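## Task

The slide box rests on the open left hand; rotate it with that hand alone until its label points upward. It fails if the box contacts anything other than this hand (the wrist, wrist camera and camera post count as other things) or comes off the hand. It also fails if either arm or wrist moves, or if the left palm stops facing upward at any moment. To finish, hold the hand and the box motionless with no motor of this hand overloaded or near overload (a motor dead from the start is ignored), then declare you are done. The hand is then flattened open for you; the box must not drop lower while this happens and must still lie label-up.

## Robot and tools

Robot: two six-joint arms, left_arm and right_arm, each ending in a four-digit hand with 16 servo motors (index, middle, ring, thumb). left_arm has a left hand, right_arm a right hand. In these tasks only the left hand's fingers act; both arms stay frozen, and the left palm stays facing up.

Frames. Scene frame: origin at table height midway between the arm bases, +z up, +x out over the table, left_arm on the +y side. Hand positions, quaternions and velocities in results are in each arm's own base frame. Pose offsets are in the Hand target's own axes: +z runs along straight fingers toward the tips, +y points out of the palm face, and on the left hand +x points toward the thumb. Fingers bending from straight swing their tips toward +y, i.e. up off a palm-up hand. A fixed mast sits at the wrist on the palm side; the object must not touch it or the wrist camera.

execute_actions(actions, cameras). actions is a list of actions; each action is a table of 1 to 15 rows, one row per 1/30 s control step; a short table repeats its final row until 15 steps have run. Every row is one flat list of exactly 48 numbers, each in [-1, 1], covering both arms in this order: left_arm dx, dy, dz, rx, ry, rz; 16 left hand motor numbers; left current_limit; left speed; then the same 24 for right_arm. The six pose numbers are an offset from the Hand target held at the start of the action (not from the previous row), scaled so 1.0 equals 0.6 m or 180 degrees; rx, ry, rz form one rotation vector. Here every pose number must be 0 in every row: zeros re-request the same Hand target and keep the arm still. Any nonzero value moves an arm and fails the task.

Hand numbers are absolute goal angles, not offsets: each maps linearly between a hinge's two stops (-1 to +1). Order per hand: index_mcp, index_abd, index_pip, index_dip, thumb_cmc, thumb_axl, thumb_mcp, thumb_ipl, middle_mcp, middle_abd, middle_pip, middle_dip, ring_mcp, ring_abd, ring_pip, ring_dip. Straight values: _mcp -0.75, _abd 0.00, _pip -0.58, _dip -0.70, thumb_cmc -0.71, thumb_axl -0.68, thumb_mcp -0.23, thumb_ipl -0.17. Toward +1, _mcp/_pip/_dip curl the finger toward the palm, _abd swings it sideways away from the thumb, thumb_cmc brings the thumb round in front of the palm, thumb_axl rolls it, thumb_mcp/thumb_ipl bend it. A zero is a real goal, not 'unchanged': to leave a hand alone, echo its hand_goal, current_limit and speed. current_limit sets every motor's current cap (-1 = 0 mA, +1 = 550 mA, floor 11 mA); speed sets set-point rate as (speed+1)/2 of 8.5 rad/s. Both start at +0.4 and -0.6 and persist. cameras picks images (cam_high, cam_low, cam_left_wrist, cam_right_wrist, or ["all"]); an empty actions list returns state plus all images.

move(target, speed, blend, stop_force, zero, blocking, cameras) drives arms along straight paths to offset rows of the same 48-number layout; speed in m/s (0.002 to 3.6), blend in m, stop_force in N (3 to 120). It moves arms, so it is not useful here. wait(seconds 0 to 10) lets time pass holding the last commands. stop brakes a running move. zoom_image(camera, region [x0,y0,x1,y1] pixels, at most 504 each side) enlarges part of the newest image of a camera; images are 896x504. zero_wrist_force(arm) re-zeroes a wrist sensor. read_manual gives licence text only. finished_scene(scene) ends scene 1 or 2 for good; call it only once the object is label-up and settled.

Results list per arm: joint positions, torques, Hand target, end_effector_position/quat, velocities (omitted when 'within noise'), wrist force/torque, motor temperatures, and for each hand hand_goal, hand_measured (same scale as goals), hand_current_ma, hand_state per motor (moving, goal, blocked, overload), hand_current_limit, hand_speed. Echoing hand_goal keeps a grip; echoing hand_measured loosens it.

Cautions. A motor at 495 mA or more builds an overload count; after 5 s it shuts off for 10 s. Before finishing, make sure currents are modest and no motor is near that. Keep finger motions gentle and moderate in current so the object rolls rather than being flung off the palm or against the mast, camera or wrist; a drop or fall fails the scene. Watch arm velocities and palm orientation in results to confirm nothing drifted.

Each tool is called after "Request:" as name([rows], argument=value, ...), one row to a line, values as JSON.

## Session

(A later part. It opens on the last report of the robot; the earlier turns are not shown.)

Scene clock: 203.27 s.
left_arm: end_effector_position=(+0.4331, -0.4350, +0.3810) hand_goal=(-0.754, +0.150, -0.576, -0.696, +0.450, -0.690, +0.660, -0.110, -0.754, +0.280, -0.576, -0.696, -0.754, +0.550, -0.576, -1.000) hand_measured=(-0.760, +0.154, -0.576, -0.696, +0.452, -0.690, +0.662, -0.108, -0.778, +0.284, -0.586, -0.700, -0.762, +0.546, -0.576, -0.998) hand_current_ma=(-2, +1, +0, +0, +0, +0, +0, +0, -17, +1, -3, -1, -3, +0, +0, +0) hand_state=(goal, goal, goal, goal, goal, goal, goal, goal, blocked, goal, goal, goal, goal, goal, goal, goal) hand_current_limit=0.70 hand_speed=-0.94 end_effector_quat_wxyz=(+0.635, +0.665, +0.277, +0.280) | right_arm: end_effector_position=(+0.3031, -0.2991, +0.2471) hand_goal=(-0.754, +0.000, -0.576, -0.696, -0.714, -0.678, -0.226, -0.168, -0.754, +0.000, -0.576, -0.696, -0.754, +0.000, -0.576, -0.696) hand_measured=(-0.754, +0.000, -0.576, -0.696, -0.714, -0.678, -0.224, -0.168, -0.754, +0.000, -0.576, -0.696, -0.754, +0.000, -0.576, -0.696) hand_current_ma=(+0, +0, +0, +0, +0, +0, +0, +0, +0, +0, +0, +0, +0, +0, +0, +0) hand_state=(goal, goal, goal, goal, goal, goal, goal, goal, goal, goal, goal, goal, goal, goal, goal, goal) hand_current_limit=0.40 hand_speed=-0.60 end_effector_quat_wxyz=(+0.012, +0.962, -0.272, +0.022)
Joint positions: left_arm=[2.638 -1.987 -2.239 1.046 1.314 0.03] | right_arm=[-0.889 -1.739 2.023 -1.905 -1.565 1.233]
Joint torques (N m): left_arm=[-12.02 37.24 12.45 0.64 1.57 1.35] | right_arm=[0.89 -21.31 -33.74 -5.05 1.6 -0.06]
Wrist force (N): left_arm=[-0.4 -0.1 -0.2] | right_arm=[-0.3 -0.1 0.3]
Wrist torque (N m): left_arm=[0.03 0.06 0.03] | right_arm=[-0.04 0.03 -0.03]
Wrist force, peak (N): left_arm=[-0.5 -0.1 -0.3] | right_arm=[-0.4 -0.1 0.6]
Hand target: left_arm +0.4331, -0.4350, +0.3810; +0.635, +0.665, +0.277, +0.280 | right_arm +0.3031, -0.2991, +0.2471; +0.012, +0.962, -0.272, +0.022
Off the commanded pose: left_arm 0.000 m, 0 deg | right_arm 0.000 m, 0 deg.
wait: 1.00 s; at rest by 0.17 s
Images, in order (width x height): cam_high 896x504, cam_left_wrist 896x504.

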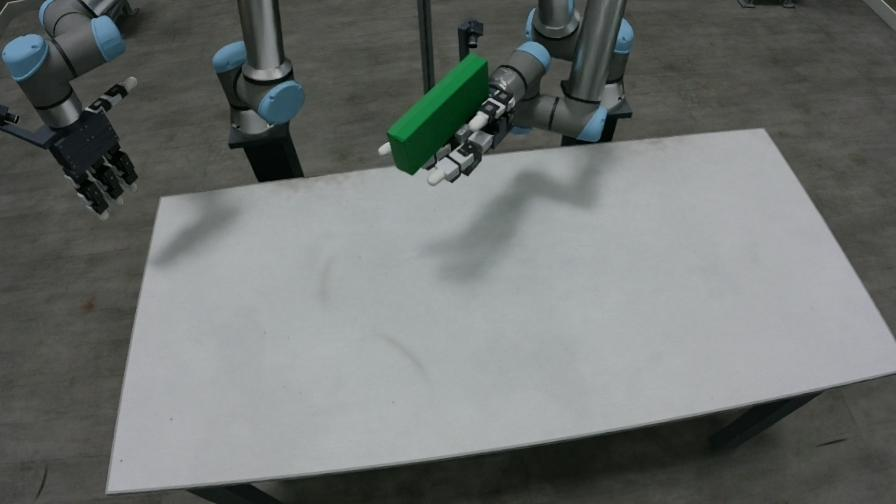

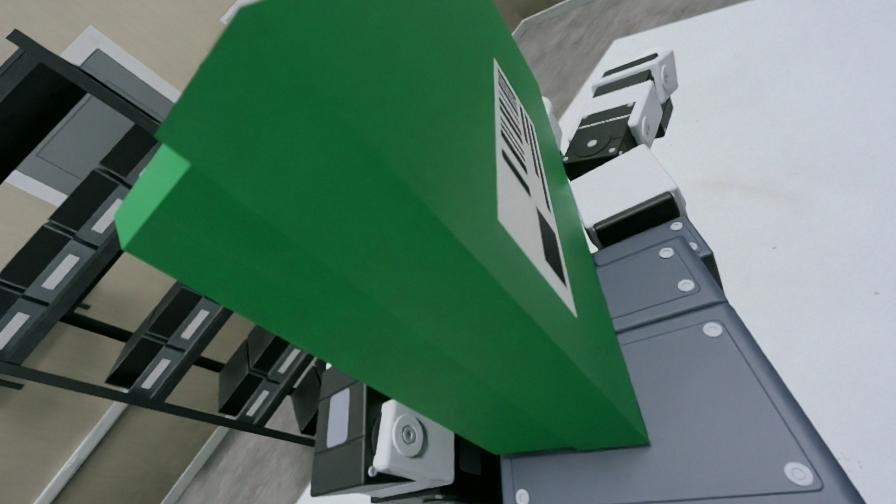

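Request:
move([
  [0,0,0,0,0,0,-0.754,0.15,-0.576,-0.696,0.45,-0.69,0.66,-0.11,-0.754,0.28,-0.576,-0.696,-0.80,0.55,-0.576,-1,0.7,-0.94,0,0,0,0,0,0,-0.754,0,-0.576,-0.696,-0.714,-0.678,-0.226,-0.168,-0.754,0,-0.576,-0.696,-0.754,0,-0.576,-0.696,0.4,-0.6],
  [0,0,0,0,0,0,-0.754,0.15,-0.576,-0.696,0.45,-0.69,0.66,-0.11,-0.754,0.28,-0.576,-0.696,-0.80,0.10,-0.576,-1,0.7,-0.94,0,0,0,0,0,0,-0.754,0,-0.576,-0.696,-0.714,-0.678,-0.226,-0.168,-0.754,0,-0.576,-0.696,-0.754,0,-0.576,-0.696,0.4,-0.6],
  [0,0,0,0,0,0,-0.754,0.15,-0.576,-0.696,0.45,-0.69,0.66,-0.11,-0.754,0.28,-0.576,-0.696,-0.70,0.10,-0.576,-1,0.7,-0.96,0,0,0,0,0,0,-0.754,0,-0.576,-0.696,-0.714,-0.678,-0.226,-0.168,-0.754,0,-0.576,-0.696,-0.754,0,-0.576,-0.696,0.4,-0.6],
])

Request:
wait(seconds=1.0, cameras=["cam_left_wrist", "cam_high"])

Request:
zoom_image(camera="cam_high", region=[370, 30, 550, 200])

Scene clock: 214.07 s.
left_arm: end_effector_position=(+0.4331, -0.4350, +0.3810) hand_goal=(-0.754, +0.150, -0.576, -0.696, +0.450, -0.690, +0.660, -0.110, -0.754, +0.280, -0.576, -0.696, -0.700, +0.100, -0.576, -1.000) hand_measured=(-0.760, +0.154, -0.576, -0.696, +0.452, -0.690, +0.662, -0.108, -0.778, +0.282, -0.586, -0.700, -0.740, +0.104, -0.576, -0.998) hand_current_ma=(-2, +1, +0, +0, +0, +0, +0, +0, -17, +0, -3, -1, -43, +0, +0, +0) hand_state=(goal, goal, goal, goal, goal, goal, goal, goal, blocked, goal, goal, goal, blocked, goal, goal, goal) hand_current_limit=0.70 hand_speed=-0.96 end_effector_quat_wxyz=(+0.635, +0.665, +0.277, +0.280) | right_arm: end_effector_position=(+0.3031, -0.2991, +0.2471) hand_goal=(-0.754, +0.000, -0.576, -0.696, -0.714, -0.678, -0.226, -0.168, -0.754, +0.000, -0.576, -0.696, -0.754, +0.000, -0.576, -0.696) hand_measured=(-0.754, +0.000, -0.576, -0.696, -0.714, -0.678, -0.224, -0.168, -0.754, +0.000, -0.576, -0.696, -0.754, +0.000, -0.576, -0.696) hand_current_ma=(+0, +0, +0, +0, +0, +0, +0, +0, +0, +0, +0, +0, +0, +0, +0, +0) hand_state=(goal, goal, goal, goal, goal, goal, goal, goal, goal, goal, goal, goal, goal, goal, goal, goal) hand_current_limit=0.40 hand_speed=-0.60 end_effector_quat_wxyz=(+0.012, +0.962, -0.272, +0.022)
Joint positions: left_arm=[2.638 -1.987 -2.239 1.046 1.314 0.03] | right_arm=[-0.889 -1.739 2.023 -1.905 -1.565 1.233]
Joint torques (N m): left_arm=[-11.81 37.74 13.51 0.76 1.39 1.21] | right_arm=[0.82 -19.56 -32.56 -4.63 1.42 0.08]
Wrist force (N): left_arm=[-0.4 0.0 -0.1] | right_arm=[-0.3 0.2 0.3]
Wrist torque (N m): left_arm=[0.03 0.06 0.02] | right_arm=[0.01 0.03 -0.02]
Wrist force, peak (N): left_arm=[-0.6 -0.3 -0.4] | right_arm=[-0.7 -0.2 0.6]
Hand target: left_arm +0.4331, -0.4350, +0.3810; +0.635, +0.665, +0.277, +0.280 | right_arm +0.3031, -0.2991, +0.2471; +0.012, +0.962, -0.272, +0.022
Off the commanded pose: left_arm 0.000 m, 0 deg | right_arm 0.000 m, 0 deg.
move: done

Scene clock: 215.07 s.
left_arm: end_effector_position=(+0.4331, -0.4350, +0.3810) hand_goal=(-0.754, +0.150, -0.576, -0.696, +0.450, -0.690, +0.660, -0.110, -0.754, +0.280, -0.576, -0.696, -0.700, +0.100, -0.576, -1.000) hand_measured=(-0.760, +0.154, -0.576, -0.696, +0.452, -0.690, +0.662, -0.108, -0.778, +0.282, -0.586, -0.700, -0.740, +0.104, -0.576, -0.998) hand_current_ma=(-2, +1, +0, +0, +0, +0, +0, +0, -17, +0, -3, -1, -43, +0, +0, +0) hand_state=(goal, goal, goal, goal, goal, goal, goal, goal, blocked, goal, goal, goal, blocked, goal, goal, goal) hand_current_limit=0.70 hand_speed=-0.96 end_effector_quat_wxyz=(+0.635, +0.665, +0.277, +0.280) | right_arm: end_effector_position=(+0.3031, -0.2991, +0.2471) hand_goal=(-0.754, +0.000, -0.576, -0.696, -0.714, -0.678, -0.226, -0.168, -0.754, +0.000, -0.576, -0.696, -0.754, +0.000, -0.576, -0.696) hand_measured=(-0.754, +0.000, -0.576, -0.696, -0.714, -0.678, -0.224, -0.168, -0.754, +0.000, -0.576, -0.696, -0.754, +0.000, -0.576, -0.696) hand_current_ma=(+0, +0, +0, +0, +0, +0, +0, +0, +0, +0, +0, +0, +0, +0, +0, +0) hand_state=(goal, goal, goal, goal, goal, goal, goal, goal, goal, goal, goal, goal, goal, goal, goal, goal) hand_current_limit=0.40 hand_speed=-0.60 end_effector_quat_wxyz=(+0.012, +0.962, -0.272, +0.022)
Joint positions: left_arm=[2.638 -1.987 -2.239 1.046 1.314 0.03] | right_arm=[-0.889 -1.739 2.023 -1.905 -1.565 1.233]
Joint torques (N m): left_arm=[-12.61 37.1 12.99 0.86 1.37 1.21] | right_arm=[0.14 -19.67 -33.82 -4.68 1.75 -0.13]
Wrist force (N): left_arm=[-0.2 -0.2 -0.3] | right_arm=[-0.3 0.2 0.3]
Wrist torque (N m): left_arm=[0.01 0.03 0.04] | right_arm=[0.00 0.03 -0.02]
Wrist force, peak (N): left_arm=[-0.4 0.0 -0.5] | right_arm=[-0.3 0.5 0.5]
Hand target: left_arm +0.4331, -0.4350, +0.3810; +0.635, +0.665, +0.277, +0.280 | right_arm +0.3031, -0.2991, +0.2471; +0.012, +0.962, -0.272, +0.022
Off the commanded pose: left_arm 0.000 m, 0 deg | right_arm 0.000 m, 0 deg.
wait: 1.00 s; at rest by 0.17 s
Images, in order (width x height): cam_high 896x504, cam_left_wrist 896x504.

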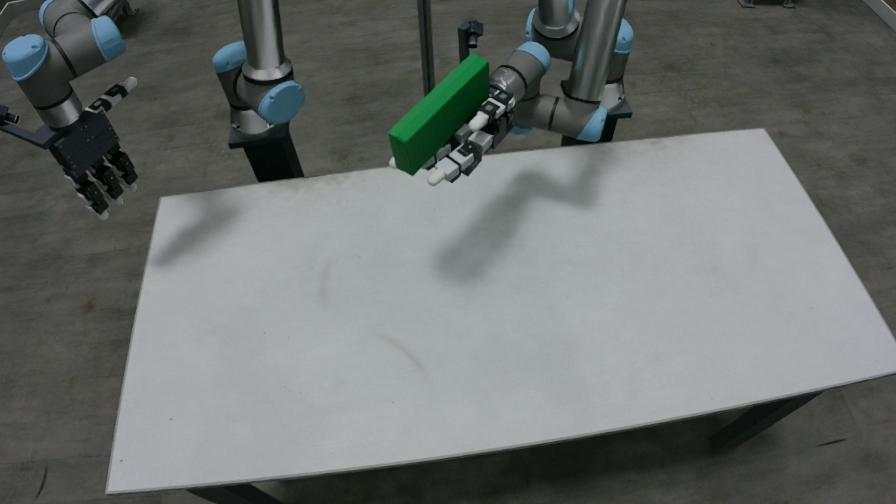

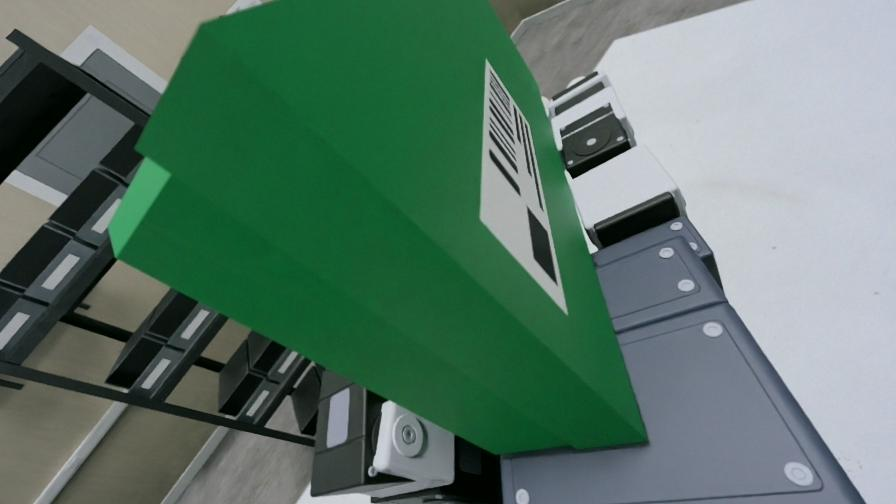

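Scaled by 2.800 from the camera's 896x504 image, which has a finer 1280x720 frame.

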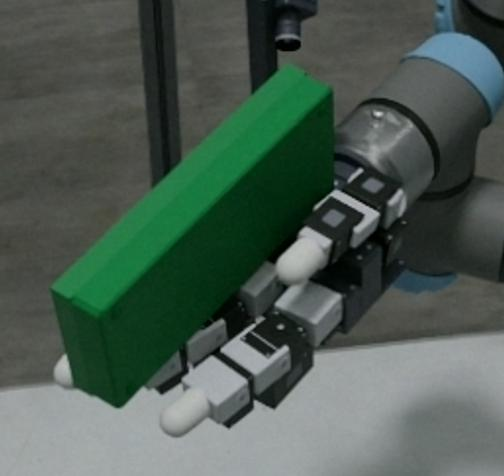

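Request:
move(target=[0,0,0,0,0,0,-0.754,0.15,-0.576,-0.696,0.45,-0.69,0.66,-0.11,-0.754,0.28,-0.576,-0.696,-0.60,0.08,-0.576,-1,0.7,-0.97,0,0,0,0,0,0,-0.754,0,-0.576,-0.696,-0.714,-0.678,-0.226,-0.168,-0.754,0,-0.576,-0.696,-0.754,0,-0.576,-0.696,0.4,-0.6])

Request:
wait(seconds=1.0, cameras=["cam_left_wrist", "cam_high"])

Request:
zoom_image(camera="cam_high", region=[370, 30, 550, 200])

Scene clock: 220.33 s.
left_arm: end_effector_position=(+0.4331, -0.4350, +0.3810) hand_goal=(-0.754, +0.150, -0.576, -0.696, +0.450, -0.690, +0.660, -0.110, -0.754, +0.280, -0.576, -0.696, -0.600, +0.080, -0.576, -1.000) hand_measured=(-0.760, +0.154, -0.576, -0.696, +0.452, -0.690, +0.662, -0.108, -0.778, +0.278, -0.584, -0.700, -0.628, +0.092, -0.576, -0.998) hand_current_ma=(-2, +0, +0, +0, +0, +0, +0, +0, -17, +0, -3, -1, -24, +4, +0, +0) hand_state=(goal, goal, goal, goal, goal, goal, goal, goal, blocked, goal, goal, goal, blocked, goal, goal, goal) hand_current_limit=0.70 hand_speed=-0.97 end_effector_quat_wxyz=(+0.635, +0.665, +0.277, +0.280) | right_arm: end_effector_position=(+0.3031, -0.2991, +0.2471) hand_goal=(-0.754, +0.000, -0.576, -0.696, -0.714, -0.678, -0.226, -0.168, -0.754, +0.000, -0.576, -0.696, -0.754, +0.000, -0.576, -0.696) hand_measured=(-0.754, +0.000, -0.576, -0.696, -0.714, -0.678, -0.224, -0.168, -0.754, +0.000, -0.576, -0.696, -0.754, +0.000, -0.576, -0.696) hand_current_ma=(+0, +0, +0, +0, +0, +0, +0, +0, +0, +0, +0, +0, +0, +0, +0, +0) hand_state=(goal, goal, goal, goal, goal, goal, goal, goal, goal, goal, goal, goal, goal, goal, goal, goal) hand_current_limit=0.40 hand_speed=-0.60 end_effector_quat_wxyz=(+0.012, +0.962, -0.272, +0.022)
Joint positions: left_arm=[2.638 -1.987 -2.239 1.046 1.314 0.03] | right_arm=[-0.889 -1.739 2.023 -1.905 -1.565 1.233]
Joint torques (N m): left_arm=[-12.32 37.21 12.88 0.74 1.45 1.15] | right_arm=[0.41 -21.79 -33.92 -4.57 1.36 0.09]
Wrist force (N): left_arm=[-0.4 0.0 -0.2] | right_arm=[0.0 0.4 0.4]
Wrist torque (N m): left_arm=[0.03 0.02 0.04] | right_arm=[0.02 -0.01 0.01]
Wrist force, peak (N): left_arm=[-0.6 0.2 -0.5] | right_arm=[-0.7 -0.2 0.5]
Hand target: left_arm +0.4331, -0.4350, +0.3810; +0.635, +0.665, +0.277, +0.280 | right_arm +0.3031, -0.2991, +0.2471; +0.012, +0.962, -0.272, +0.022
Off the commanded pose: left_arm 0.000 m, 0 deg | right_arm 0.000 m, 0 deg.
move: done

Scene clock: 221.33 s.
left_arm: end_effector_position=(+0.4331, -0.4350, +0.3810) hand_goal=(-0.754, +0.150, -0.576, -0.696, +0.450, -0.690, +0.660, -0.110, -0.754, +0.280, -0.576, -0.696, -0.600, +0.080, -0.576, -1.000) hand_measured=(-0.760, +0.154, -0.576, -0.696, +0.452, -0.690, +0.662, -0.108, -0.778, +0.278, -0.586, -0.700, -0.626, +0.092, -0.576, -0.998) hand_current_ma=(-2, +0, +0, +0, +0, +0, +0, +0, -17, +0, -3, -1, -21, +4, +0, +0) hand_state=(goal, goal, goal, goal, goal, goal, goal, goal, blocked, goal, goal, goal, blocked, goal, goal, goal) hand_current_limit=0.70 hand_speed=-0.97 end_effector_quat_wxyz=(+0.635, +0.665, +0.277, +0.280) | right_arm: end_effector_position=(+0.3031, -0.2991, +0.2471) hand_goal=(-0.754, +0.000, -0.576, -0.696, -0.714, -0.678, -0.226, -0.168, -0.754, +0.000, -0.576, -0.696, -0.754, +0.000, -0.576, -0.696) hand_measured=(-0.754, +0.000, -0.576, -0.696, -0.714, -0.678, -0.224, -0.168, -0.754, +0.000, -0.576, -0.696, -0.754, +0.000, -0.576, -0.696) hand_current_ma=(+0, +0, +0, +0, +0, +0, +0, +0, +0, +0, +0, +0, +0, +0, +0, +0) hand_state=(goal, goal, goal, goal, goal, goal, goal, goal, goal, goal, goal, goal, goal, goal, goal, goal) hand_current_limit=0.40 hand_speed=-0.60 end_effector_quat_wxyz=(+0.012, +0.962, -0.272, +0.022)
Joint positions: left_arm=[2.638 -1.987 -2.239 1.046 1.314 0.03] | right_arm=[-0.889 -1.739 2.023 -1.905 -1.565 1.233]
Joint torques (N m): left_arm=[-12.31 37.16 12.99 0.88 1.47 1.14] | right_arm=[0.67 -19.95 -33.33 -5.05 1.57 -0.04]
Wrist force (N): left_arm=[-0.1 0.1 -0.2] | right_arm=[-0.3 0.0 0.2]
Wrist torque (N m): left_arm=[0.05 0.02 0.04] | right_arm=[-0.01 0.03 -0.02]
Wrist force, peak (N): left_arm=[-0.7 -0.3 -0.1] | right_arm=[-0.5 -0.1 0.5]
Hand target: left_arm +0.4331, -0.4350, +0.3810; +0.635, +0.665, +0.277, +0.280 | right_arm +0.3031, -0.2991, +0.2471; +0.012, +0.962, -0.272, +0.022
Off the commanded pose: left_arm 0.000 m, 0 deg | right_arm 0.000 m, 0 deg.
wait: 1.00 s; at rest by 0.17 s
Images, in order (width x height): cam_high 896x504, cam_left_wrist 896x504.

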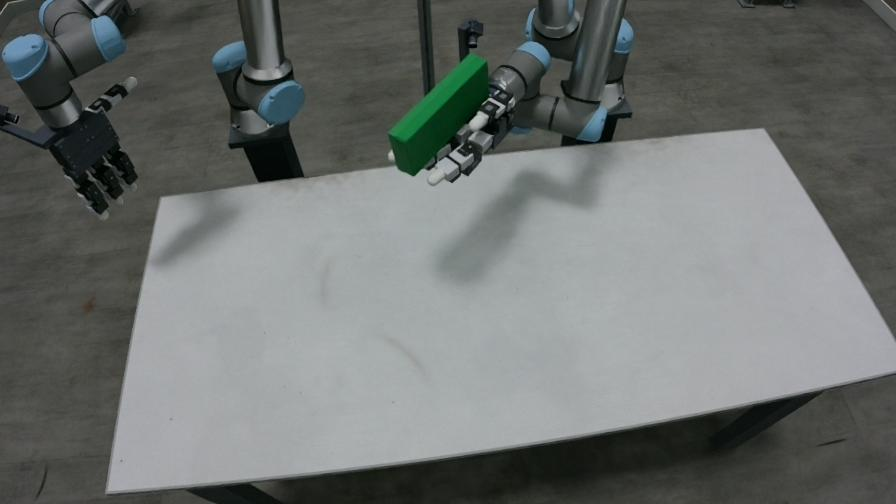

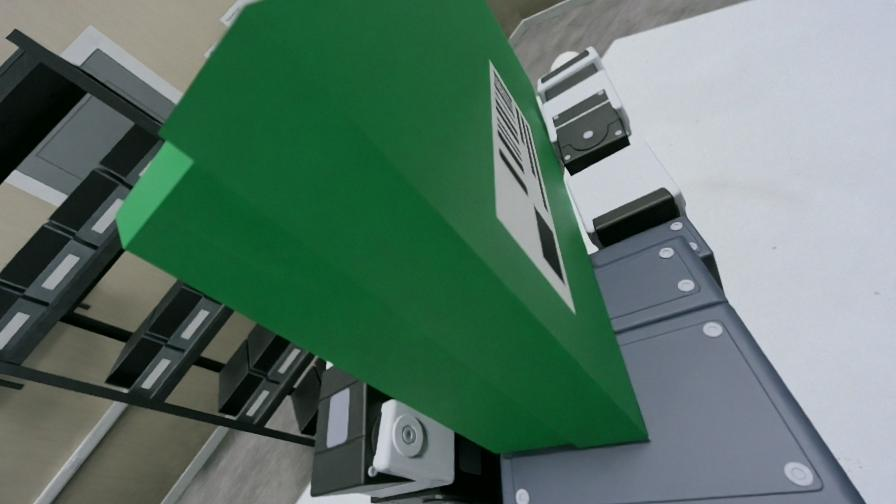

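Scaled by 2.800 from the camera's 896x504 image, which has a finer 1280x720 frame.

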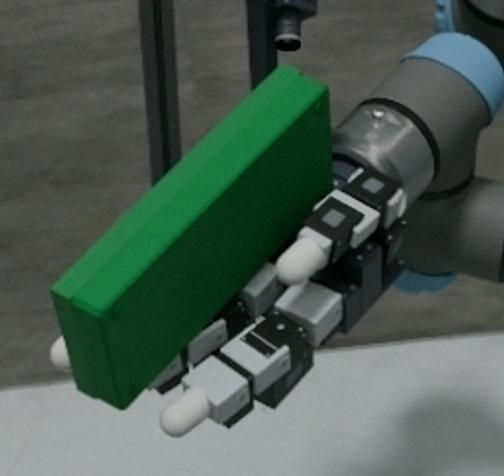

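Request:
move([
  [0,0,0,0,0,0,-0.754,0.15,-0.576,-0.696,0.45,-0.69,0.66,-0.11,-0.754,0.28,-0.576,-0.696,-0.62,0.2,-0.576,-1,0.7,-0.94,0,0,0,0,0,0,-0.754,0,-0.576,-0.696,-0.714,-0.678,-0.226,-0.168,-0.754,0,-0.576,-0.696,-0.754,0,-0.576,-0.696,0.4,-0.6],
  [0,0,0,0,0,0,-0.754,0.15,-0.576,-0.696,0.45,-0.69,0.66,-0.11,-0.754,0.28,-0.576,-0.696,-0.85,0.2,-0.576,-1,0.7,-0.94,0,0,0,0,0,0,-0.754,0,-0.576,-0.696,-0.714,-0.678,-0.226,-0.168,-0.754,0,-0.576,-0.696,-0.754,0,-0.576,-0.696,0.4,-0.6],
  [0,0,0,0,0,0,-0.754,0.15,-0.576,-0.696,0.45,-0.69,0.66,-0.11,-0.754,0.28,-0.576,-0.696,-0.85,0.08,-1,-1,0.7,-0.90,0,0,0,0,0,0,-0.754,0,-0.576,-0.696,-0.714,-0.678,-0.226,-0.168,-0.754,0,-0.576,-0.696,-0.754,0,-0.576,-0.696,0.4,-0.6],
  [0,0,0,0,0,0,-0.754,0.15,-0.576,-0.696,0.45,-0.69,0.66,-0.11,-0.754,0.28,-0.576,-0.696,-0.72,0.08,-1,-1,0.7,-0.95,0,0,0,0,0,0,-0.754,0,-0.576,-0.696,-0.714,-0.678,-0.226,-0.168,-0.754,0,-0.576,-0.696,-0.754,0,-0.576,-0.696,0.4,-0.6],
])

Request:
wait(seconds=1.0, cameras=["cam_left_wrist", "cam_high"])

Request:
zoom_image(camera="cam_high", region=[370, 30, 550, 200])

Scene clock: 252.90 s.
left_arm: end_effector_position=(+0.4331, -0.4350, +0.3810) hand_goal=(-0.754, +0.150, -0.576, -0.696, +0.450, -0.690, +0.660, -0.110, -0.754, +0.280, -0.576, -0.696, -0.720, +0.080, -1.000, -1.000) hand_measured=(-0.760, +0.154, -0.576, -0.696, +0.452, -0.690, +0.662, -0.108, -0.778, +0.278, -0.586, -0.700, -0.744, +0.084, -1.000, -0.998) hand_current_ma=(-2, +0, +0, +0, +0, +0, +0, +0, -17, +0, -3, -1, -19, +0, +0, +0) hand_state=(goal, goal, goal, goal, goal, goal, goal, goal, blocked, goal, goal, goal, blocked, goal, goal, goal) hand_current_limit=0.70 hand_speed=-0.95 end_effector_quat_wxyz=(+0.635, +0.665, +0.277, +0.280) | right_arm: end_effector_position=(+0.3031, -0.2991, +0.2471) hand_goal=(-0.754, +0.000, -0.576, -0.696, -0.714, -0.678, -0.226, -0.168, -0.754, +0.000, -0.576, -0.696, -0.754, +0.000, -0.576, -0.696) hand_measured=(-0.754, +0.000, -0.576, -0.696, -0.714, -0.678, -0.224, -0.168, -0.754, +0.000, -0.576, -0.696, -0.754, +0.000, -0.576, -0.696) hand_current_ma=(+0, +0, +0, +0, +0, +0, +0, +0, +0, +0, +0, +0, +0, +0, +0, +0) hand_state=(goal, goal, goal, goal, goal, goal, goal, goal, goal, goal, goal, goal, goal, goal, goal, goal) hand_current_limit=0.40 hand_speed=-0.60 end_effector_quat_wxyz=(+0.012, +0.962, -0.272, +0.022)
Joint positions: left_arm=[2.638 -1.987 -2.239 1.046 1.314 0.03] | right_arm=[-0.889 -1.739 2.023 -1.905 -1.565 1.233]
Joint torques (N m): left_arm=[-11.81 39.66 14.27 1.21 1.5 0.78] | right_arm=[-0.73 -19.75 -32.72 -4.7 1.69 -0.04]
Wrist force (N): left_arm=[-0.5 0.1 -0.6] | right_arm=[-0.2 -0.2 0.4]
Wrist torque (N m): left_arm=[0.08 0.06 0.01] | right_arm=[-0.05 0.01 -0.02]
Wrist force, peak (N): left_arm=[-0.5 0.1 -0.6] | right_arm=[-0.5 -0.2 0.7]
Hand target: left_arm +0.4331, -0.4350, +0.3810; +0.635, +0.665, +0.277, +0.280 | right_arm +0.3031, -0.2991, +0.2471; +0.012, +0.962, -0.272, +0.022
Off the commanded pose: left_arm 0.000 m, 0 deg | right_arm 0.000 m, 0 deg.
move: done

Scene clock: 253.90 s.
left_arm: end_effector_position=(+0.4331, -0.4350, +0.3810) hand_goal=(-0.754, +0.150, -0.576, -0.696, +0.450, -0.690, +0.660, -0.110, -0.754, +0.280, -0.576, -0.696, -0.720, +0.080, -1.000, -1.000) hand_measured=(-0.760, +0.154, -0.576, -0.696, +0.452, -0.690, +0.662, -0.108, -0.778, +0.278, -0.586, -0.700, -0.744, +0.084, -1.000, -0.998) hand_current_ma=(-2, +0, +0, +0, +0, +0, +0, +0, -17, +0, -3, -1, -19, +0, +0, +0) hand_state=(goal, goal, goal, goal, goal, goal, goal, goal, blocked, goal, goal, goal, blocked, goal, goal, goal) hand_current_limit=0.70 hand_speed=-0.95 end_effector_quat_wxyz=(+0.635, +0.665, +0.277, +0.280) | right_arm: end_effector_position=(+0.3031, -0.2991, +0.2471) hand_goal=(-0.754, +0.000, -0.576, -0.696, -0.714, -0.678, -0.226, -0.168, -0.754, +0.000, -0.576, -0.696, -0.754, +0.000, -0.576, -0.696) hand_measured=(-0.754, +0.000, -0.576, -0.696, -0.714, -0.678, -0.224, -0.168, -0.754, +0.000, -0.576, -0.696, -0.754, +0.000, -0.576, -0.696) hand_current_ma=(+0, +0, +0, +0, +0, +0, +0, +0, +0, +0, +0, +0, +0, +0, +0, +0) hand_state=(goal, goal, goal, goal, goal, goal, goal, goal, goal, goal, goal, goal, goal, goal, goal, goal) hand_current_limit=0.40 hand_speed=-0.60 end_effector_quat_wxyz=(+0.012, +0.962, -0.272, +0.022)
Joint positions: left_arm=[2.638 -1.987 -2.239 1.046 1.314 0.03] | right_arm=[-0.889 -1.739 2.023 -1.905 -1.565 1.233]
Joint torques (N m): left_arm=[-11.69 39.73 14.72 1.06 1.55 0.73] | right_arm=[0.06 -20.43 -32.4 -4.79 1.59 0]
Wrist force (N): left_arm=[-0.2 -0.2 -0.4] | right_arm=[-0.3 -0.1 0.3]
Wrist torque (N m): left_arm=[0.02 0.03 0.04] | right_arm=[-0.04 0.03 -0.03]
Wrist force, peak (N): left_arm=[-0.3 0.3 -0.5] | right_arm=[-0.7 -0.2 0.6]
Hand target: left_arm +0.4331, -0.4350, +0.3810; +0.635, +0.665, +0.277, +0.280 | right_arm +0.3031, -0.2991, +0.2471; +0.012, +0.962, -0.272, +0.022
Off the commanded pose: left_arm 0.000 m, 0 deg | right_arm 0.000 m, 0 deg.
wait: 1.00 s; at rest by 0.17 s
Images, in order (width x height): cam_high 896x504, cam_left_wrist 896x504.

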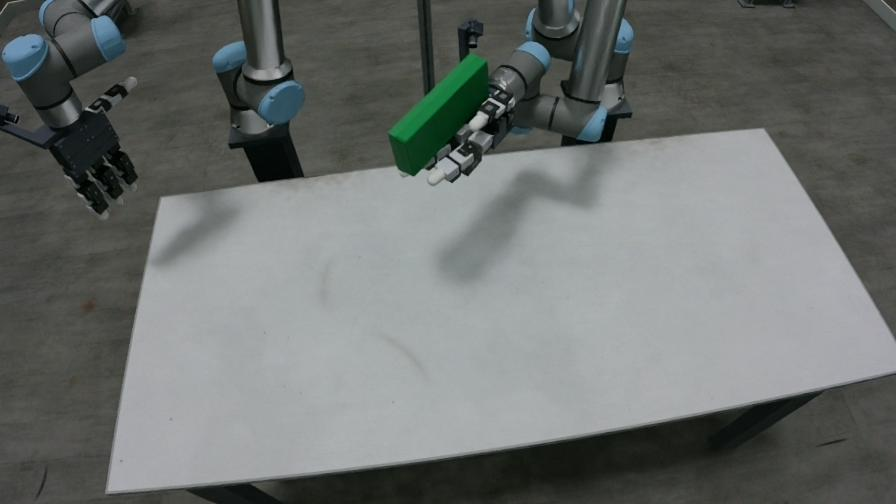

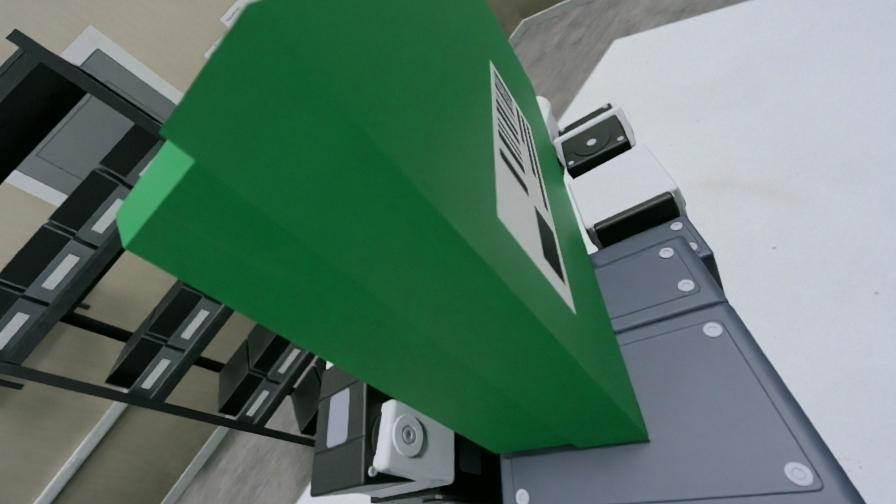

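Scaled by 2.800 from the camera's 896x504 image, which has a finer 1280x720 frame.

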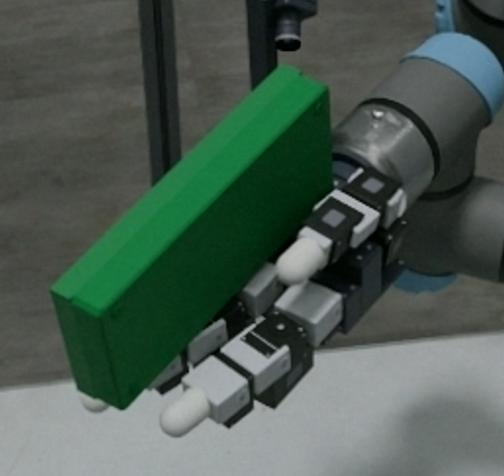

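Request:
move(target=[0,0,0,0,0,0,-0.754,0.15,-0.576,-0.696,0.45,-0.69,0.66,-0.11,-0.754,0.28,-0.576,-0.696,-0.62,0.06,-1,-1,0.7,-0.97,0,0,0,0,0,0,-0.754,0,-0.576,-0.696,-0.714,-0.678,-0.226,-0.168,-0.754,0,-0.576,-0.696,-0.754,0,-0.576,-0.696,0.4,-0.6])

Request:
wait(seconds=0.5, cameras=["cam_left_wrist", "cam_high"])

Request:
zoom_image(camera="cam_high", region=[370, 30, 550, 200])

Scene clock: 258.60 s.
left_arm: end_effector_position=(+0.4331, -0.4350, +0.3810) hand_goal=(-0.754, +0.150, -0.576, -0.696, +0.450, -0.690, +0.660, -0.110, -0.754, +0.280, -0.576, -0.696, -0.620, +0.060, -1.000, -1.000) hand_measured=(-0.760, +0.154, -0.576, -0.696, +0.452, -0.690, +0.662, -0.108, -0.778, +0.266, -0.586, -0.700, -0.656, +0.076, -1.000, -0.998) hand_current_ma=(-2, +0, +0, +0, +0, +0, +0, +0, -17, -5, -3, -1, -35, +7, +0, +0) hand_state=(goal, goal, goal, goal, goal, goal, goal, goal, blocked, goal, goal, goal, blocked, goal, goal, goal) hand_current_limit=0.70 hand_speed=-0.97 end_effector_quat_wxyz=(+0.635, +0.665, +0.277, +0.280) | right_arm: end_effector_position=(+0.3031, -0.2991, +0.2471) hand_goal=(-0.754, +0.000, -0.576, -0.696, -0.714, -0.678, -0.226, -0.168, -0.754, +0.000, -0.576, -0.696, -0.754, +0.000, -0.576, -0.696) hand_measured=(-0.754, +0.000, -0.576, -0.696, -0.714, -0.678, -0.224, -0.168, -0.754, +0.000, -0.576, -0.696, -0.754, +0.000, -0.576, -0.696) hand_current_ma=(+0, +0, +0, +0, +0, +0, +0, +0, +0, +0, +0, +0, +0, +0, +0, +0) hand_state=(goal, goal, goal, goal, goal, goal, goal, goal, goal, goal, goal, goal, goal, goal, goal, goal) hand_current_limit=0.40 hand_speed=-0.60 end_effector_quat_wxyz=(+0.012, +0.962, -0.272, +0.022)
Joint positions: left_arm=[2.638 -1.987 -2.239 1.046 1.314 0.03] | right_arm=[-0.889 -1.739 2.023 -1.905 -1.565 1.233]
Joint torques (N m): left_arm=[-11.52 39.7 14.64 1.28 1.61 0.67] | right_arm=[0.76 -19.48 -33.55 -4.75 1.65 -0.08]
Wrist force (N): left_arm=[-0.3 -0.2 -0.4] | right_arm=[-0.2 0.0 0.2]
Wrist torque (N m): left_arm=[0.02 0.04 0.03] | right_arm=[-0.01 0.03 -0.03]
Wrist force, peak (N): left_arm=[-0.5 -0.3 -0.4] | right_arm=[-0.8 -0.2 0.3]
Hand target: left_arm +0.4331, -0.4350, +0.3810; +0.635, +0.665, +0.277, +0.280 | right_arm +0.3031, -0.2991, +0.2471; +0.012, +0.962, -0.272, +0.022
Off the commanded pose: left_arm 0.000 m, 0 deg | right_arm 0.000 m, 0 deg.
move: done

Scene clock: 259.10 s.
left_arm: end_effector_position=(+0.4331, -0.4350, +0.3810) hand_goal=(-0.754, +0.150, -0.576, -0.696, +0.450, -0.690, +0.660, -0.110, -0.754, +0.280, -0.576, -0.696, -0.620, +0.060, -1.000, -1.000) hand_measured=(-0.760, +0.154, -0.576, -0.696, +0.452, -0.690, +0.662, -0.108, -0.778, +0.266, -0.586, -0.700, -0.656, +0.076, -1.000, -0.998) hand_current_ma=(-2, +0, +0, +0, +0, +0, +0, +0, -17, -5, -3, -1, -35, +7, +0, +0) hand_state=(goal, goal, goal, goal, goal, goal, goal, goal, blocked, goal, goal, goal, blocked, goal, goal, goal) hand_current_limit=0.70 hand_speed=-0.97 end_effector_quat_wxyz=(+0.635, +0.665, +0.277, +0.280) | right_arm: end_effector_position=(+0.3031, -0.2991, +0.2471) hand_goal=(-0.754, +0.000, -0.576, -0.696, -0.714, -0.678, -0.226, -0.168, -0.754, +0.000, -0.576, -0.696, -0.754, +0.000, -0.576, -0.696) hand_measured=(-0.754, +0.000, -0.576, -0.696, -0.714, -0.678, -0.224, -0.168, -0.754, +0.000, -0.576, -0.696, -0.754, +0.000, -0.576, -0.696) hand_current_ma=(+0, +0, +0, +0, +0, +0, +0, +0, +0, +0, +0, +0, +0, +0, +0, +0) hand_state=(goal, goal, goal, goal, goal, goal, goal, goal, goal, goal, goal, goal, goal, goal, goal, goal) hand_current_limit=0.40 hand_speed=-0.60 end_effector_quat_wxyz=(+0.012, +0.962, -0.272, +0.022)
Joint positions: left_arm=[2.638 -1.987 -2.239 1.046 1.314 0.03] | right_arm=[-0.889 -1.739 2.023 -1.905 -1.565 1.233]
Joint torques (N m): left_arm=[-11.71 39.46 14.67 1.15 1.6 0.6] | right_arm=[0.33 -19.68 -33.18 -4.57 1.32 -0.17]
Wrist force (N): left_arm=[-0.4 0.0 -0.4] | right_arm=[-0.4 -0.1 0.3]
Wrist torque (N m): left_arm=[0.05 0.05 0.02] | right_arm=[-0.03 0.05 -0.04]
Wrist force, peak (N): left_arm=[-0.4 -0.3 -0.3] | right_arm=[-0.6 0.0 0.4]
Hand target: left_arm +0.4331, -0.4350, +0.3810; +0.635, +0.665, +0.277, +0.280 | right_arm +0.3031, -0.2991, +0.2471; +0.012, +0.962, -0.272, +0.022
Off the commanded pose: left_arm 0.000 m, 0 deg | right_arm 0.000 m, 0 deg.
wait: 0.50 s; at rest by 0.17 s
Images, in order (width x height): cam_high 896x504, cam_left_wrist 896x504.

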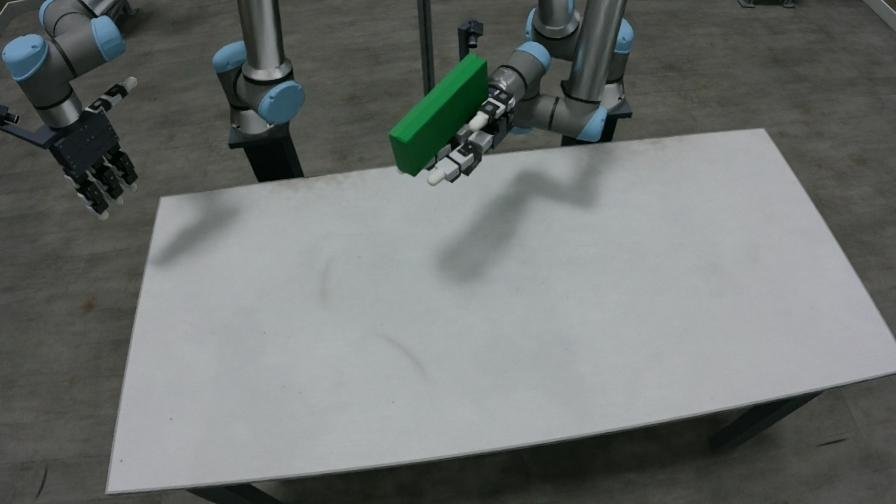

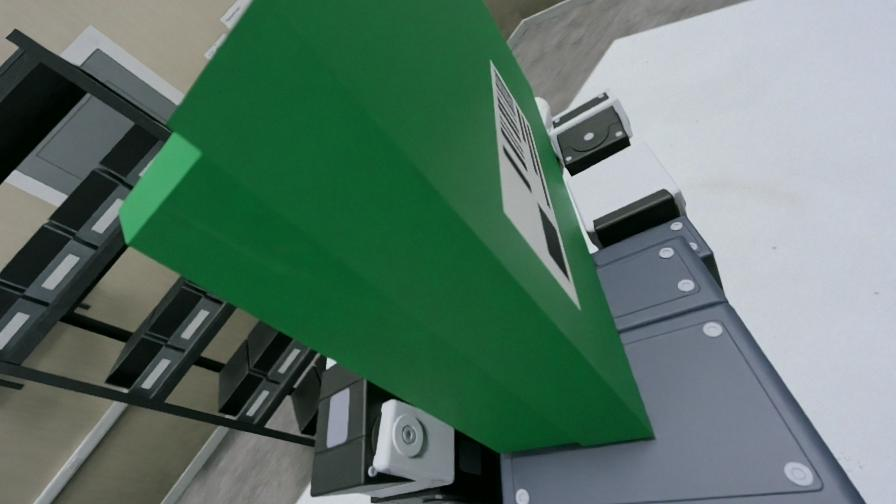

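Scaled by 2.800 from the camera's 896x504 image, which has a finer 1280x720 frame.

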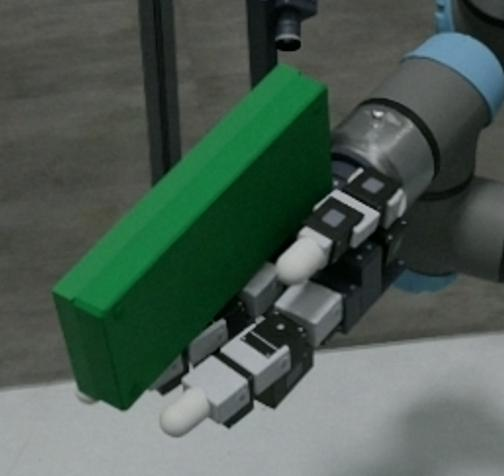

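Request:
move([
  [0,0,0,0,0,0,-0.754,0.15,-0.576,-0.696,0.45,-0.69,0.66,-0.11,-0.754,0.28,-0.576,-0.696,-0.63,0.18,-1,-1,0.7,-0.95,0,0,0,0,0,0,-0.754,0,-0.576,-0.696,-0.714,-0.678,-0.226,-0.168,-0.754,0,-0.576,-0.696,-0.754,0,-0.576,-0.696,0.4,-0.6],
  [0,0,0,0,0,0,-0.754,0.15,-0.576,-0.696,0.45,-0.69,0.66,-0.11,-0.754,0.28,-0.576,-0.696,-0.40,0.18,-0.576,-0.696,0.7,-0.95,0,0,0,0,0,0,-0.754,0,-0.576,-0.696,-0.714,-0.678,-0.226,-0.168,-0.754,0,-0.576,-0.696,-0.754,0,-0.576,-0.696,0.4,-0.6],
])

Request:
wait(seconds=1.5, cameras=["cam_left_wrist", "cam_high"])

Request:
zoom_image(camera="cam_high", region=[370, 30, 550, 200])

Scene clock: 275.57 s.
left_arm: end_effector_position=(+0.4331, -0.4350, +0.3810) hand_goal=(-0.754, +0.150, -0.576, -0.696, +0.450, -0.690, +0.660, -0.110, -0.754, +0.280, -0.576, -0.696, -0.400, +0.180, -0.576, -0.696) hand_measured=(-0.760, +0.154, -0.576, -0.696, +0.452, -0.690, +0.662, -0.108, -0.778, +0.272, -0.586, -0.700, -0.426, +0.178, -0.584, -0.700) hand_current_ma=(-2, +0, +0, +0, +0, +0, +0, +0, -17, -2, -3, -1, -20, +0, -2, +0) hand_state=(goal, goal, goal, goal, goal, goal, goal, goal, blocked, goal, goal, goal, blocked, goal, goal, goal) hand_current_limit=0.70 hand_speed=-0.95 end_effector_quat_wxyz=(+0.635, +0.665, +0.277, +0.280) | right_arm: end_effector_position=(+0.3031, -0.2991, +0.2471) hand_goal=(-0.754, +0.000, -0.576, -0.696, -0.714, -0.678, -0.226, -0.168, -0.754, +0.000, -0.576, -0.696, -0.754, +0.000, -0.576, -0.696) hand_measured=(-0.754, +0.000, -0.576, -0.696, -0.714, -0.678, -0.224, -0.168, -0.754, +0.000, -0.576, -0.696, -0.754, +0.000, -0.576, -0.696) hand_current_ma=(+0, +0, +0, +0, +0, +0, +0, +0, +0, +0, +0, +0, +0, +0, +0, +0) hand_state=(goal, goal, goal, goal, goal, goal, goal, goal, goal, goal, goal, goal, goal, goal, goal, goal) hand_current_limit=0.40 hand_speed=-0.60 end_effector_quat_wxyz=(+0.012, +0.962, -0.272, +0.022)
Joint positions: left_arm=[2.638 -1.987 -2.239 1.046 1.314 0.03] | right_arm=[-0.889 -1.739 2.023 -1.905 -1.565 1.233]
Joint torques (N m): left_arm=[-12.04 40.85 15 1.33 1.53 0.53] | right_arm=[-0.84 -20.52 -33.39 -4.81 1.76 0.17]
Wrist force (N): left_arm=[-0.2 0.1 -0.3] | right_arm=[-0.3 -0.1 0.1]
Wrist torque (N m): left_arm=[0.05 0.02 0.04] | right_arm=[-0.02 0.03 -0.03]
Wrist force, peak (N): left_arm=[-0.2 -0.2 -0.7] | right_arm=[-0.4 -0.1 0.8]
Hand target: left_arm +0.4331, -0.4350, +0.3810; +0.635, +0.665, +0.277, +0.280 | right_arm +0.3031, -0.2991, +0.2471; +0.012, +0.962, -0.272, +0.022
Off the commanded pose: left_arm 0.000 m, 0 deg | right_arm 0.000 m, 0 deg.
move: done

Scene clock: 277.07 s.
left_arm: end_effector_position=(+0.4331, -0.4350, +0.3810) hand_goal=(-0.754, +0.150, -0.576, -0.696, +0.450, -0.690, +0.660, -0.110, -0.754, +0.280, -0.576, -0.696, -0.400, +0.180, -0.576, -0.696) hand_measured=(-0.760, +0.154, -0.576, -0.696, +0.452, -0.690, +0.662, -0.108, -0.778, +0.272, -0.586, -0.700, -0.426, +0.178, -0.584, -0.700) hand_current_ma=(-2, +0, +0, +0, +0, +0, +0, +0, -17, -2, -3, -1, -20, +0, -2, +0) hand_state=(goal, goal, goal, goal, goal, goal, goal, goal, blocked, goal, goal, goal, blocked, goal, goal, goal) hand_current_limit=0.70 hand_speed=-0.95 end_effector_quat_wxyz=(+0.635, +0.665, +0.277, +0.280) | right_arm: end_effector_position=(+0.3031, -0.2991, +0.2471) hand_goal=(-0.754, +0.000, -0.576, -0.696, -0.714, -0.678, -0.226, -0.168, -0.754, +0.000, -0.576, -0.696, -0.754, +0.000, -0.576, -0.696) hand_measured=(-0.754, +0.000, -0.576, -0.696, -0.714, -0.678, -0.224, -0.168, -0.754, +0.000, -0.576, -0.696, -0.754, +0.000, -0.576, -0.696) hand_current_ma=(+0, +0, +0, +0, +0, +0, +0, +0, +0, +0, +0, +0, +0, +0, +0, +0) hand_state=(goal, goal, goal, goal, goal, goal, goal, goal, goal, goal, goal, goal, goal, goal, goal, goal) hand_current_limit=0.40 hand_speed=-0.60 end_effector_quat_wxyz=(+0.012, +0.962, -0.272, +0.022)
Joint positions: left_arm=[2.638 -1.987 -2.239 1.046 1.314 0.03] | right_arm=[-0.889 -1.739 2.023 -1.905 -1.565 1.233]
Joint torques (N m): left_arm=[-11.22 40.54 15.88 1.51 1.6 0.69] | right_arm=[-0.11 -20.83 -33.73 -4.56 1.43 0.07]
Wrist force (N): left_arm=[-0.3 0.0 -0.4] | right_arm=[-0.4 0.1 0.2]
Wrist torque (N m): left_arm=[0.05 0.04 0.03] | right_arm=[0.00 0.05 -0.04]
Wrist force, peak (N): left_arm=[-0.3 -0.3 -0.5] | right_arm=[-0.7 -0.1 0.5]
Hand target: left_arm +0.4331, -0.4350, +0.3810; +0.635, +0.665, +0.277, +0.280 | right_arm +0.3031, -0.2991, +0.2471; +0.012, +0.962, -0.272, +0.022
Off the commanded pose: left_arm 0.000 m, 0 deg | right_arm 0.000 m, 0 deg.
wait: 1.50 s; at rest by 0.17 s
Images, in order (width x height): cam_high 896x504, cam_left_wrist 896x504.

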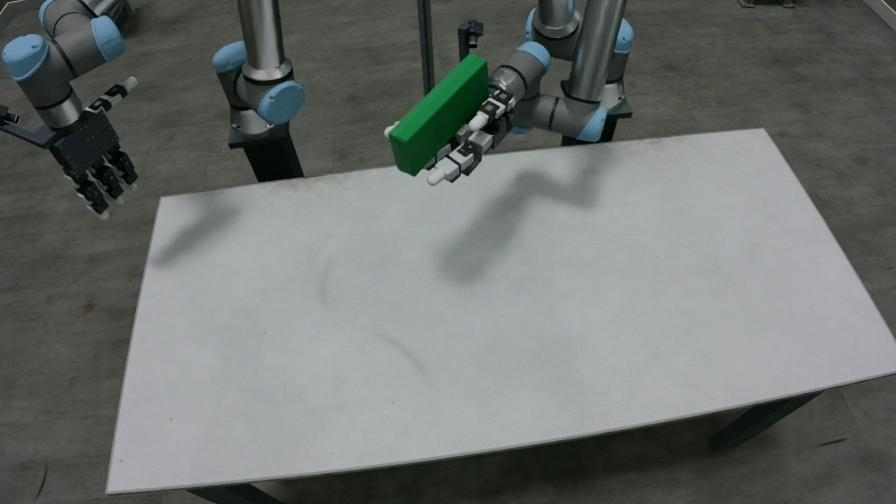

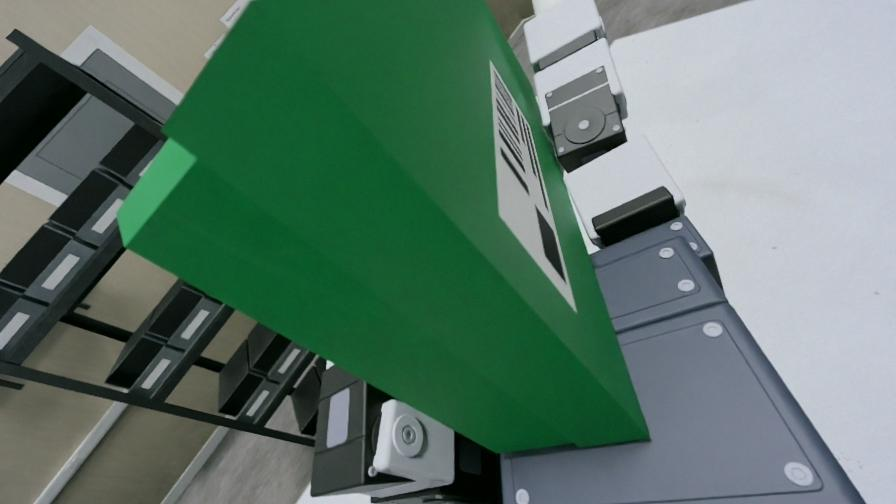

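Scaled by 2.800 from the camera's 896x504 image, which has a finer 1280x720 frame.

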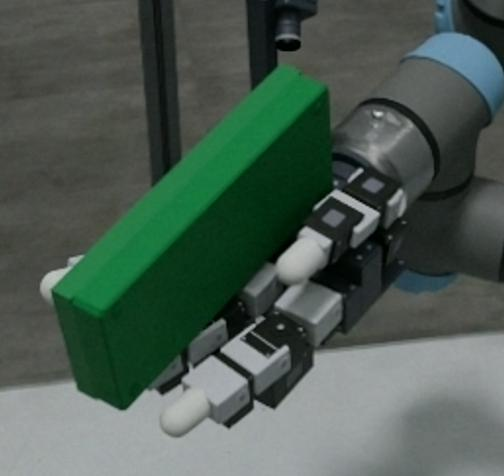

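Request:
move([
  [0,0,0,0,0,0,-0.754,0.15,-0.576,-0.696,0.45,-0.69,0.66,-0.11,-0.754,0.28,-0.576,-0.696,0.0,0.18,-0.576,-0.696,0.7,-0.92,0,0,0,0,0,0,-0.754,0,-0.576,-0.696,-0.714,-0.678,-0.226,-0.168,-0.754,0,-0.576,-0.696,-0.754,0,-0.576,-0.696,0.4,-0.6],
  [0,0,0,0,0,0,-0.754,0.15,-0.576,-0.696,0.45,-0.69,0.66,-0.11,-0.754,0.28,-0.576,-0.696,0.22,0.18,-0.576,-0.696,0.7,-0.94,0,0,0,0,0,0,-0.754,0,-0.576,-0.696,-0.714,-0.678,-0.226,-0.168,-0.754,0,-0.576,-0.696,-0.754,0,-0.576,-0.696,0.4,-0.6],
])

Request:
wait(seconds=1.0, cameras=["cam_left_wrist", "cam_high"])

Request:
zoom_image(camera="cam_high", region=[370, 30, 550, 200])

Scene clock: 285.07 s.
left_arm: end_effector_position=(+0.4331, -0.4350, +0.3810) hand_goal=(-0.754, +0.150, -0.576, -0.696, +0.450, -0.690, +0.660, -0.110, -0.754, +0.280, -0.576, -0.696, +0.220, +0.180, -0.576, -0.696) hand_measured=(-0.760, +0.154, -0.576, -0.696, +0.452, -0.690, +0.662, -0.108, -0.778, +0.272, -0.586, -0.700, +0.206, +0.178, -0.582, -0.698) hand_current_ma=(-2, +0, +0, +0, +0, +0, +0, +0, -17, -2, -3, -1, -7, +0, -1, +0) hand_state=(goal, goal, goal, goal, goal, goal, goal, goal, blocked, goal, goal, goal, goal, goal, goal, goal) hand_current_limit=0.70 hand_speed=-0.94 end_effector_quat_wxyz=(+0.635, +0.665, +0.277, +0.280) | right_arm: end_effector_position=(+0.3031, -0.2991, +0.2471) hand_goal=(-0.754, +0.000, -0.576, -0.696, -0.714, -0.678, -0.226, -0.168, -0.754, +0.000, -0.576, -0.696, -0.754, +0.000, -0.576, -0.696) hand_measured=(-0.754, +0.000, -0.576, -0.696, -0.714, -0.678, -0.224, -0.168, -0.754, +0.000, -0.576, -0.696, -0.754, +0.000, -0.576, -0.696) hand_current_ma=(+0, +0, +0, +0, +0, +0, +0, +0, +0, +0, +0, +0, +0, +0, +0, +0) hand_state=(goal, goal, goal, goal, goal, goal, goal, goal, goal, goal, goal, goal, goal, goal, goal, goal) hand_current_limit=0.40 hand_speed=-0.60 end_effector_quat_wxyz=(+0.012, +0.962, -0.272, +0.022)
Joint positions: left_arm=[2.638 -1.987 -2.239 1.046 1.314 0.03] | right_arm=[-0.889 -1.739 2.023 -1.905 -1.565 1.233]
Joint torques (N m): left_arm=[-10.91 41.41 15.89 1.42 1.61 0.56] | right_arm=[0.47 -21.69 -32.05 -4.87 1.64 0.13]
Wrist force (N): left_arm=[-0.3 -0.1 -0.4] | right_arm=[-0.4 -0.4 0.3]
Wrist torque (N m): left_arm=[0.01 0.04 0.04] | right_arm=[-0.07 0.05 -0.05]
Wrist force, peak (N): left_arm=[-0.2 0.0 -0.7] | right_arm=[-0.6 -0.1 0.8]
Hand target: left_arm +0.4331, -0.4350, +0.3810; +0.635, +0.665, +0.277, +0.280 | right_arm +0.3031, -0.2991, +0.2471; +0.012, +0.962, -0.272, +0.022
Off the commanded pose: left_arm 0.000 m, 0 deg | right_arm 0.000 m, 0 deg.
move: done

Scene clock: 286.07 s.
left_arm: end_effector_position=(+0.4331, -0.4350, +0.3810) hand_goal=(-0.754, +0.150, -0.576, -0.696, +0.450, -0.690, +0.660, -0.110, -0.754, +0.280, -0.576, -0.696, +0.220, +0.180, -0.576, -0.696) hand_measured=(-0.760, +0.154, -0.576, -0.696, +0.452, -0.690, +0.662, -0.108, -0.778, +0.272, -0.586, -0.700, +0.206, +0.178, -0.582, -0.698) hand_current_ma=(-2, +0, +0, +0, +0, +0, +0, +0, -17, -2, -3, -1, -7, +0, -1, +0) hand_state=(goal, goal, goal, goal, goal, goal, goal, goal, blocked, goal, goal, goal, goal, goal, goal, goal) hand_current_limit=0.70 hand_speed=-0.94 end_effector_quat_wxyz=(+0.635, +0.665, +0.277, +0.280) | right_arm: end_effector_position=(+0.3031, -0.2991, +0.2471) hand_goal=(-0.754, +0.000, -0.576, -0.696, -0.714, -0.678, -0.226, -0.168, -0.754, +0.000, -0.576, -0.696, -0.754, +0.000, -0.576, -0.696) hand_measured=(-0.754, +0.000, -0.576, -0.696, -0.714, -0.678, -0.224, -0.168, -0.754, +0.000, -0.576, -0.696, -0.754, +0.000, -0.576, -0.696) hand_current_ma=(+0, +0, +0, +0, +0, +0, +0, +0, +0, +0, +0, +0, +0, +0, +0, +0) hand_state=(goal, goal, goal, goal, goal, goal, goal, goal, goal, goal, goal, goal, goal, goal, goal, goal) hand_current_limit=0.40 hand_speed=-0.60 end_effector_quat_wxyz=(+0.012, +0.962, -0.272, +0.022)
Joint positions: left_arm=[2.638 -1.987 -2.239 1.046 1.314 0.03] | right_arm=[-0.889 -1.739 2.023 -1.905 -1.565 1.233]
Joint torques (N m): left_arm=[-11.25 40.99 15.95 1.49 1.61 0.5] | right_arm=[1.01 -20.21 -32.57 -4.77 1.5 0.12]
Wrist force (N): left_arm=[-0.3 -0.2 -0.4] | right_arm=[-0.3 -0.1 0.2]
Wrist torque (N m): left_arm=[0.00 0.04 0.03] | right_arm=[-0.02 0.02 -0.03]
Wrist force, peak (N): left_arm=[-0.6 0.1 -0.3] | right_arm=[-0.7 -0.1 0.4]
Hand target: left_arm +0.4331, -0.4350, +0.3810; +0.635, +0.665, +0.277, +0.280 | right_arm +0.3031, -0.2991, +0.2471; +0.012, +0.962, -0.272, +0.022
Off the commanded pose: left_arm 0.000 m, 0 deg | right_arm 0.000 m, 0 deg.
wait: 1.00 s; at rest by 0.17 s
Images, in order (width x height): cam_high 896x504, cam_left_wrist 896x504.

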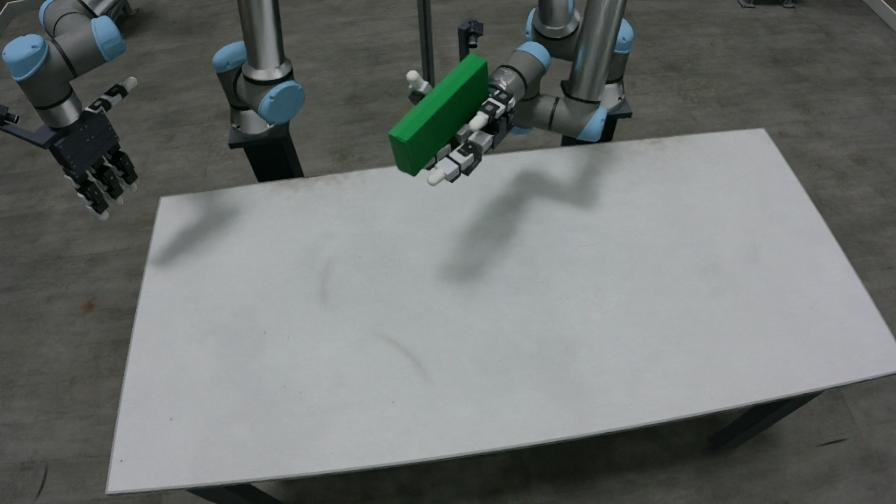

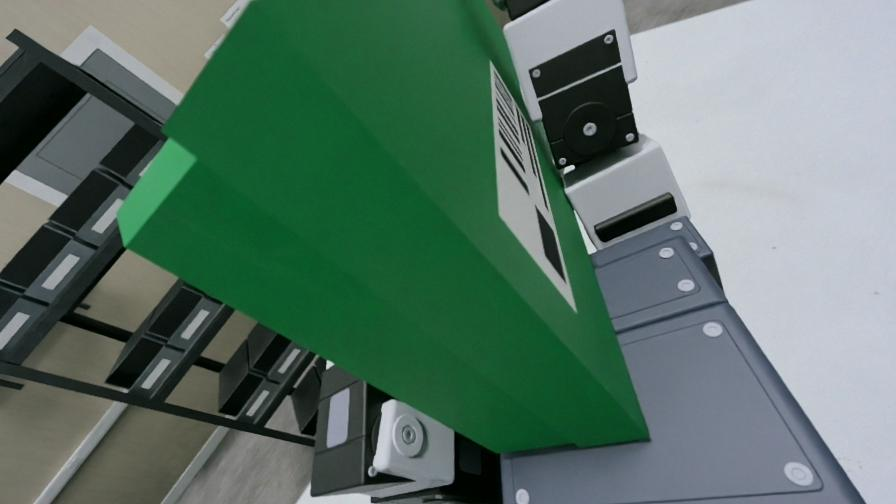

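Scaled by 2.800 from the camera's 896x504 image, which has a finer 1280x720 frame.

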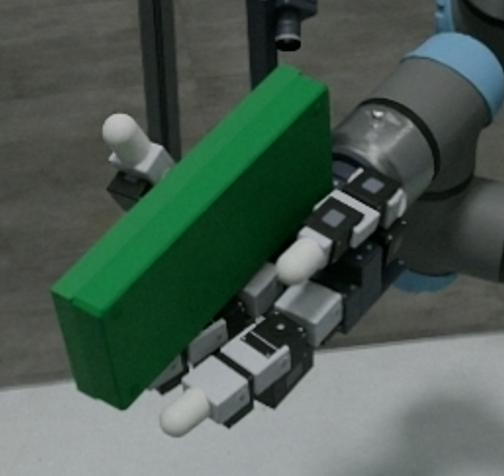

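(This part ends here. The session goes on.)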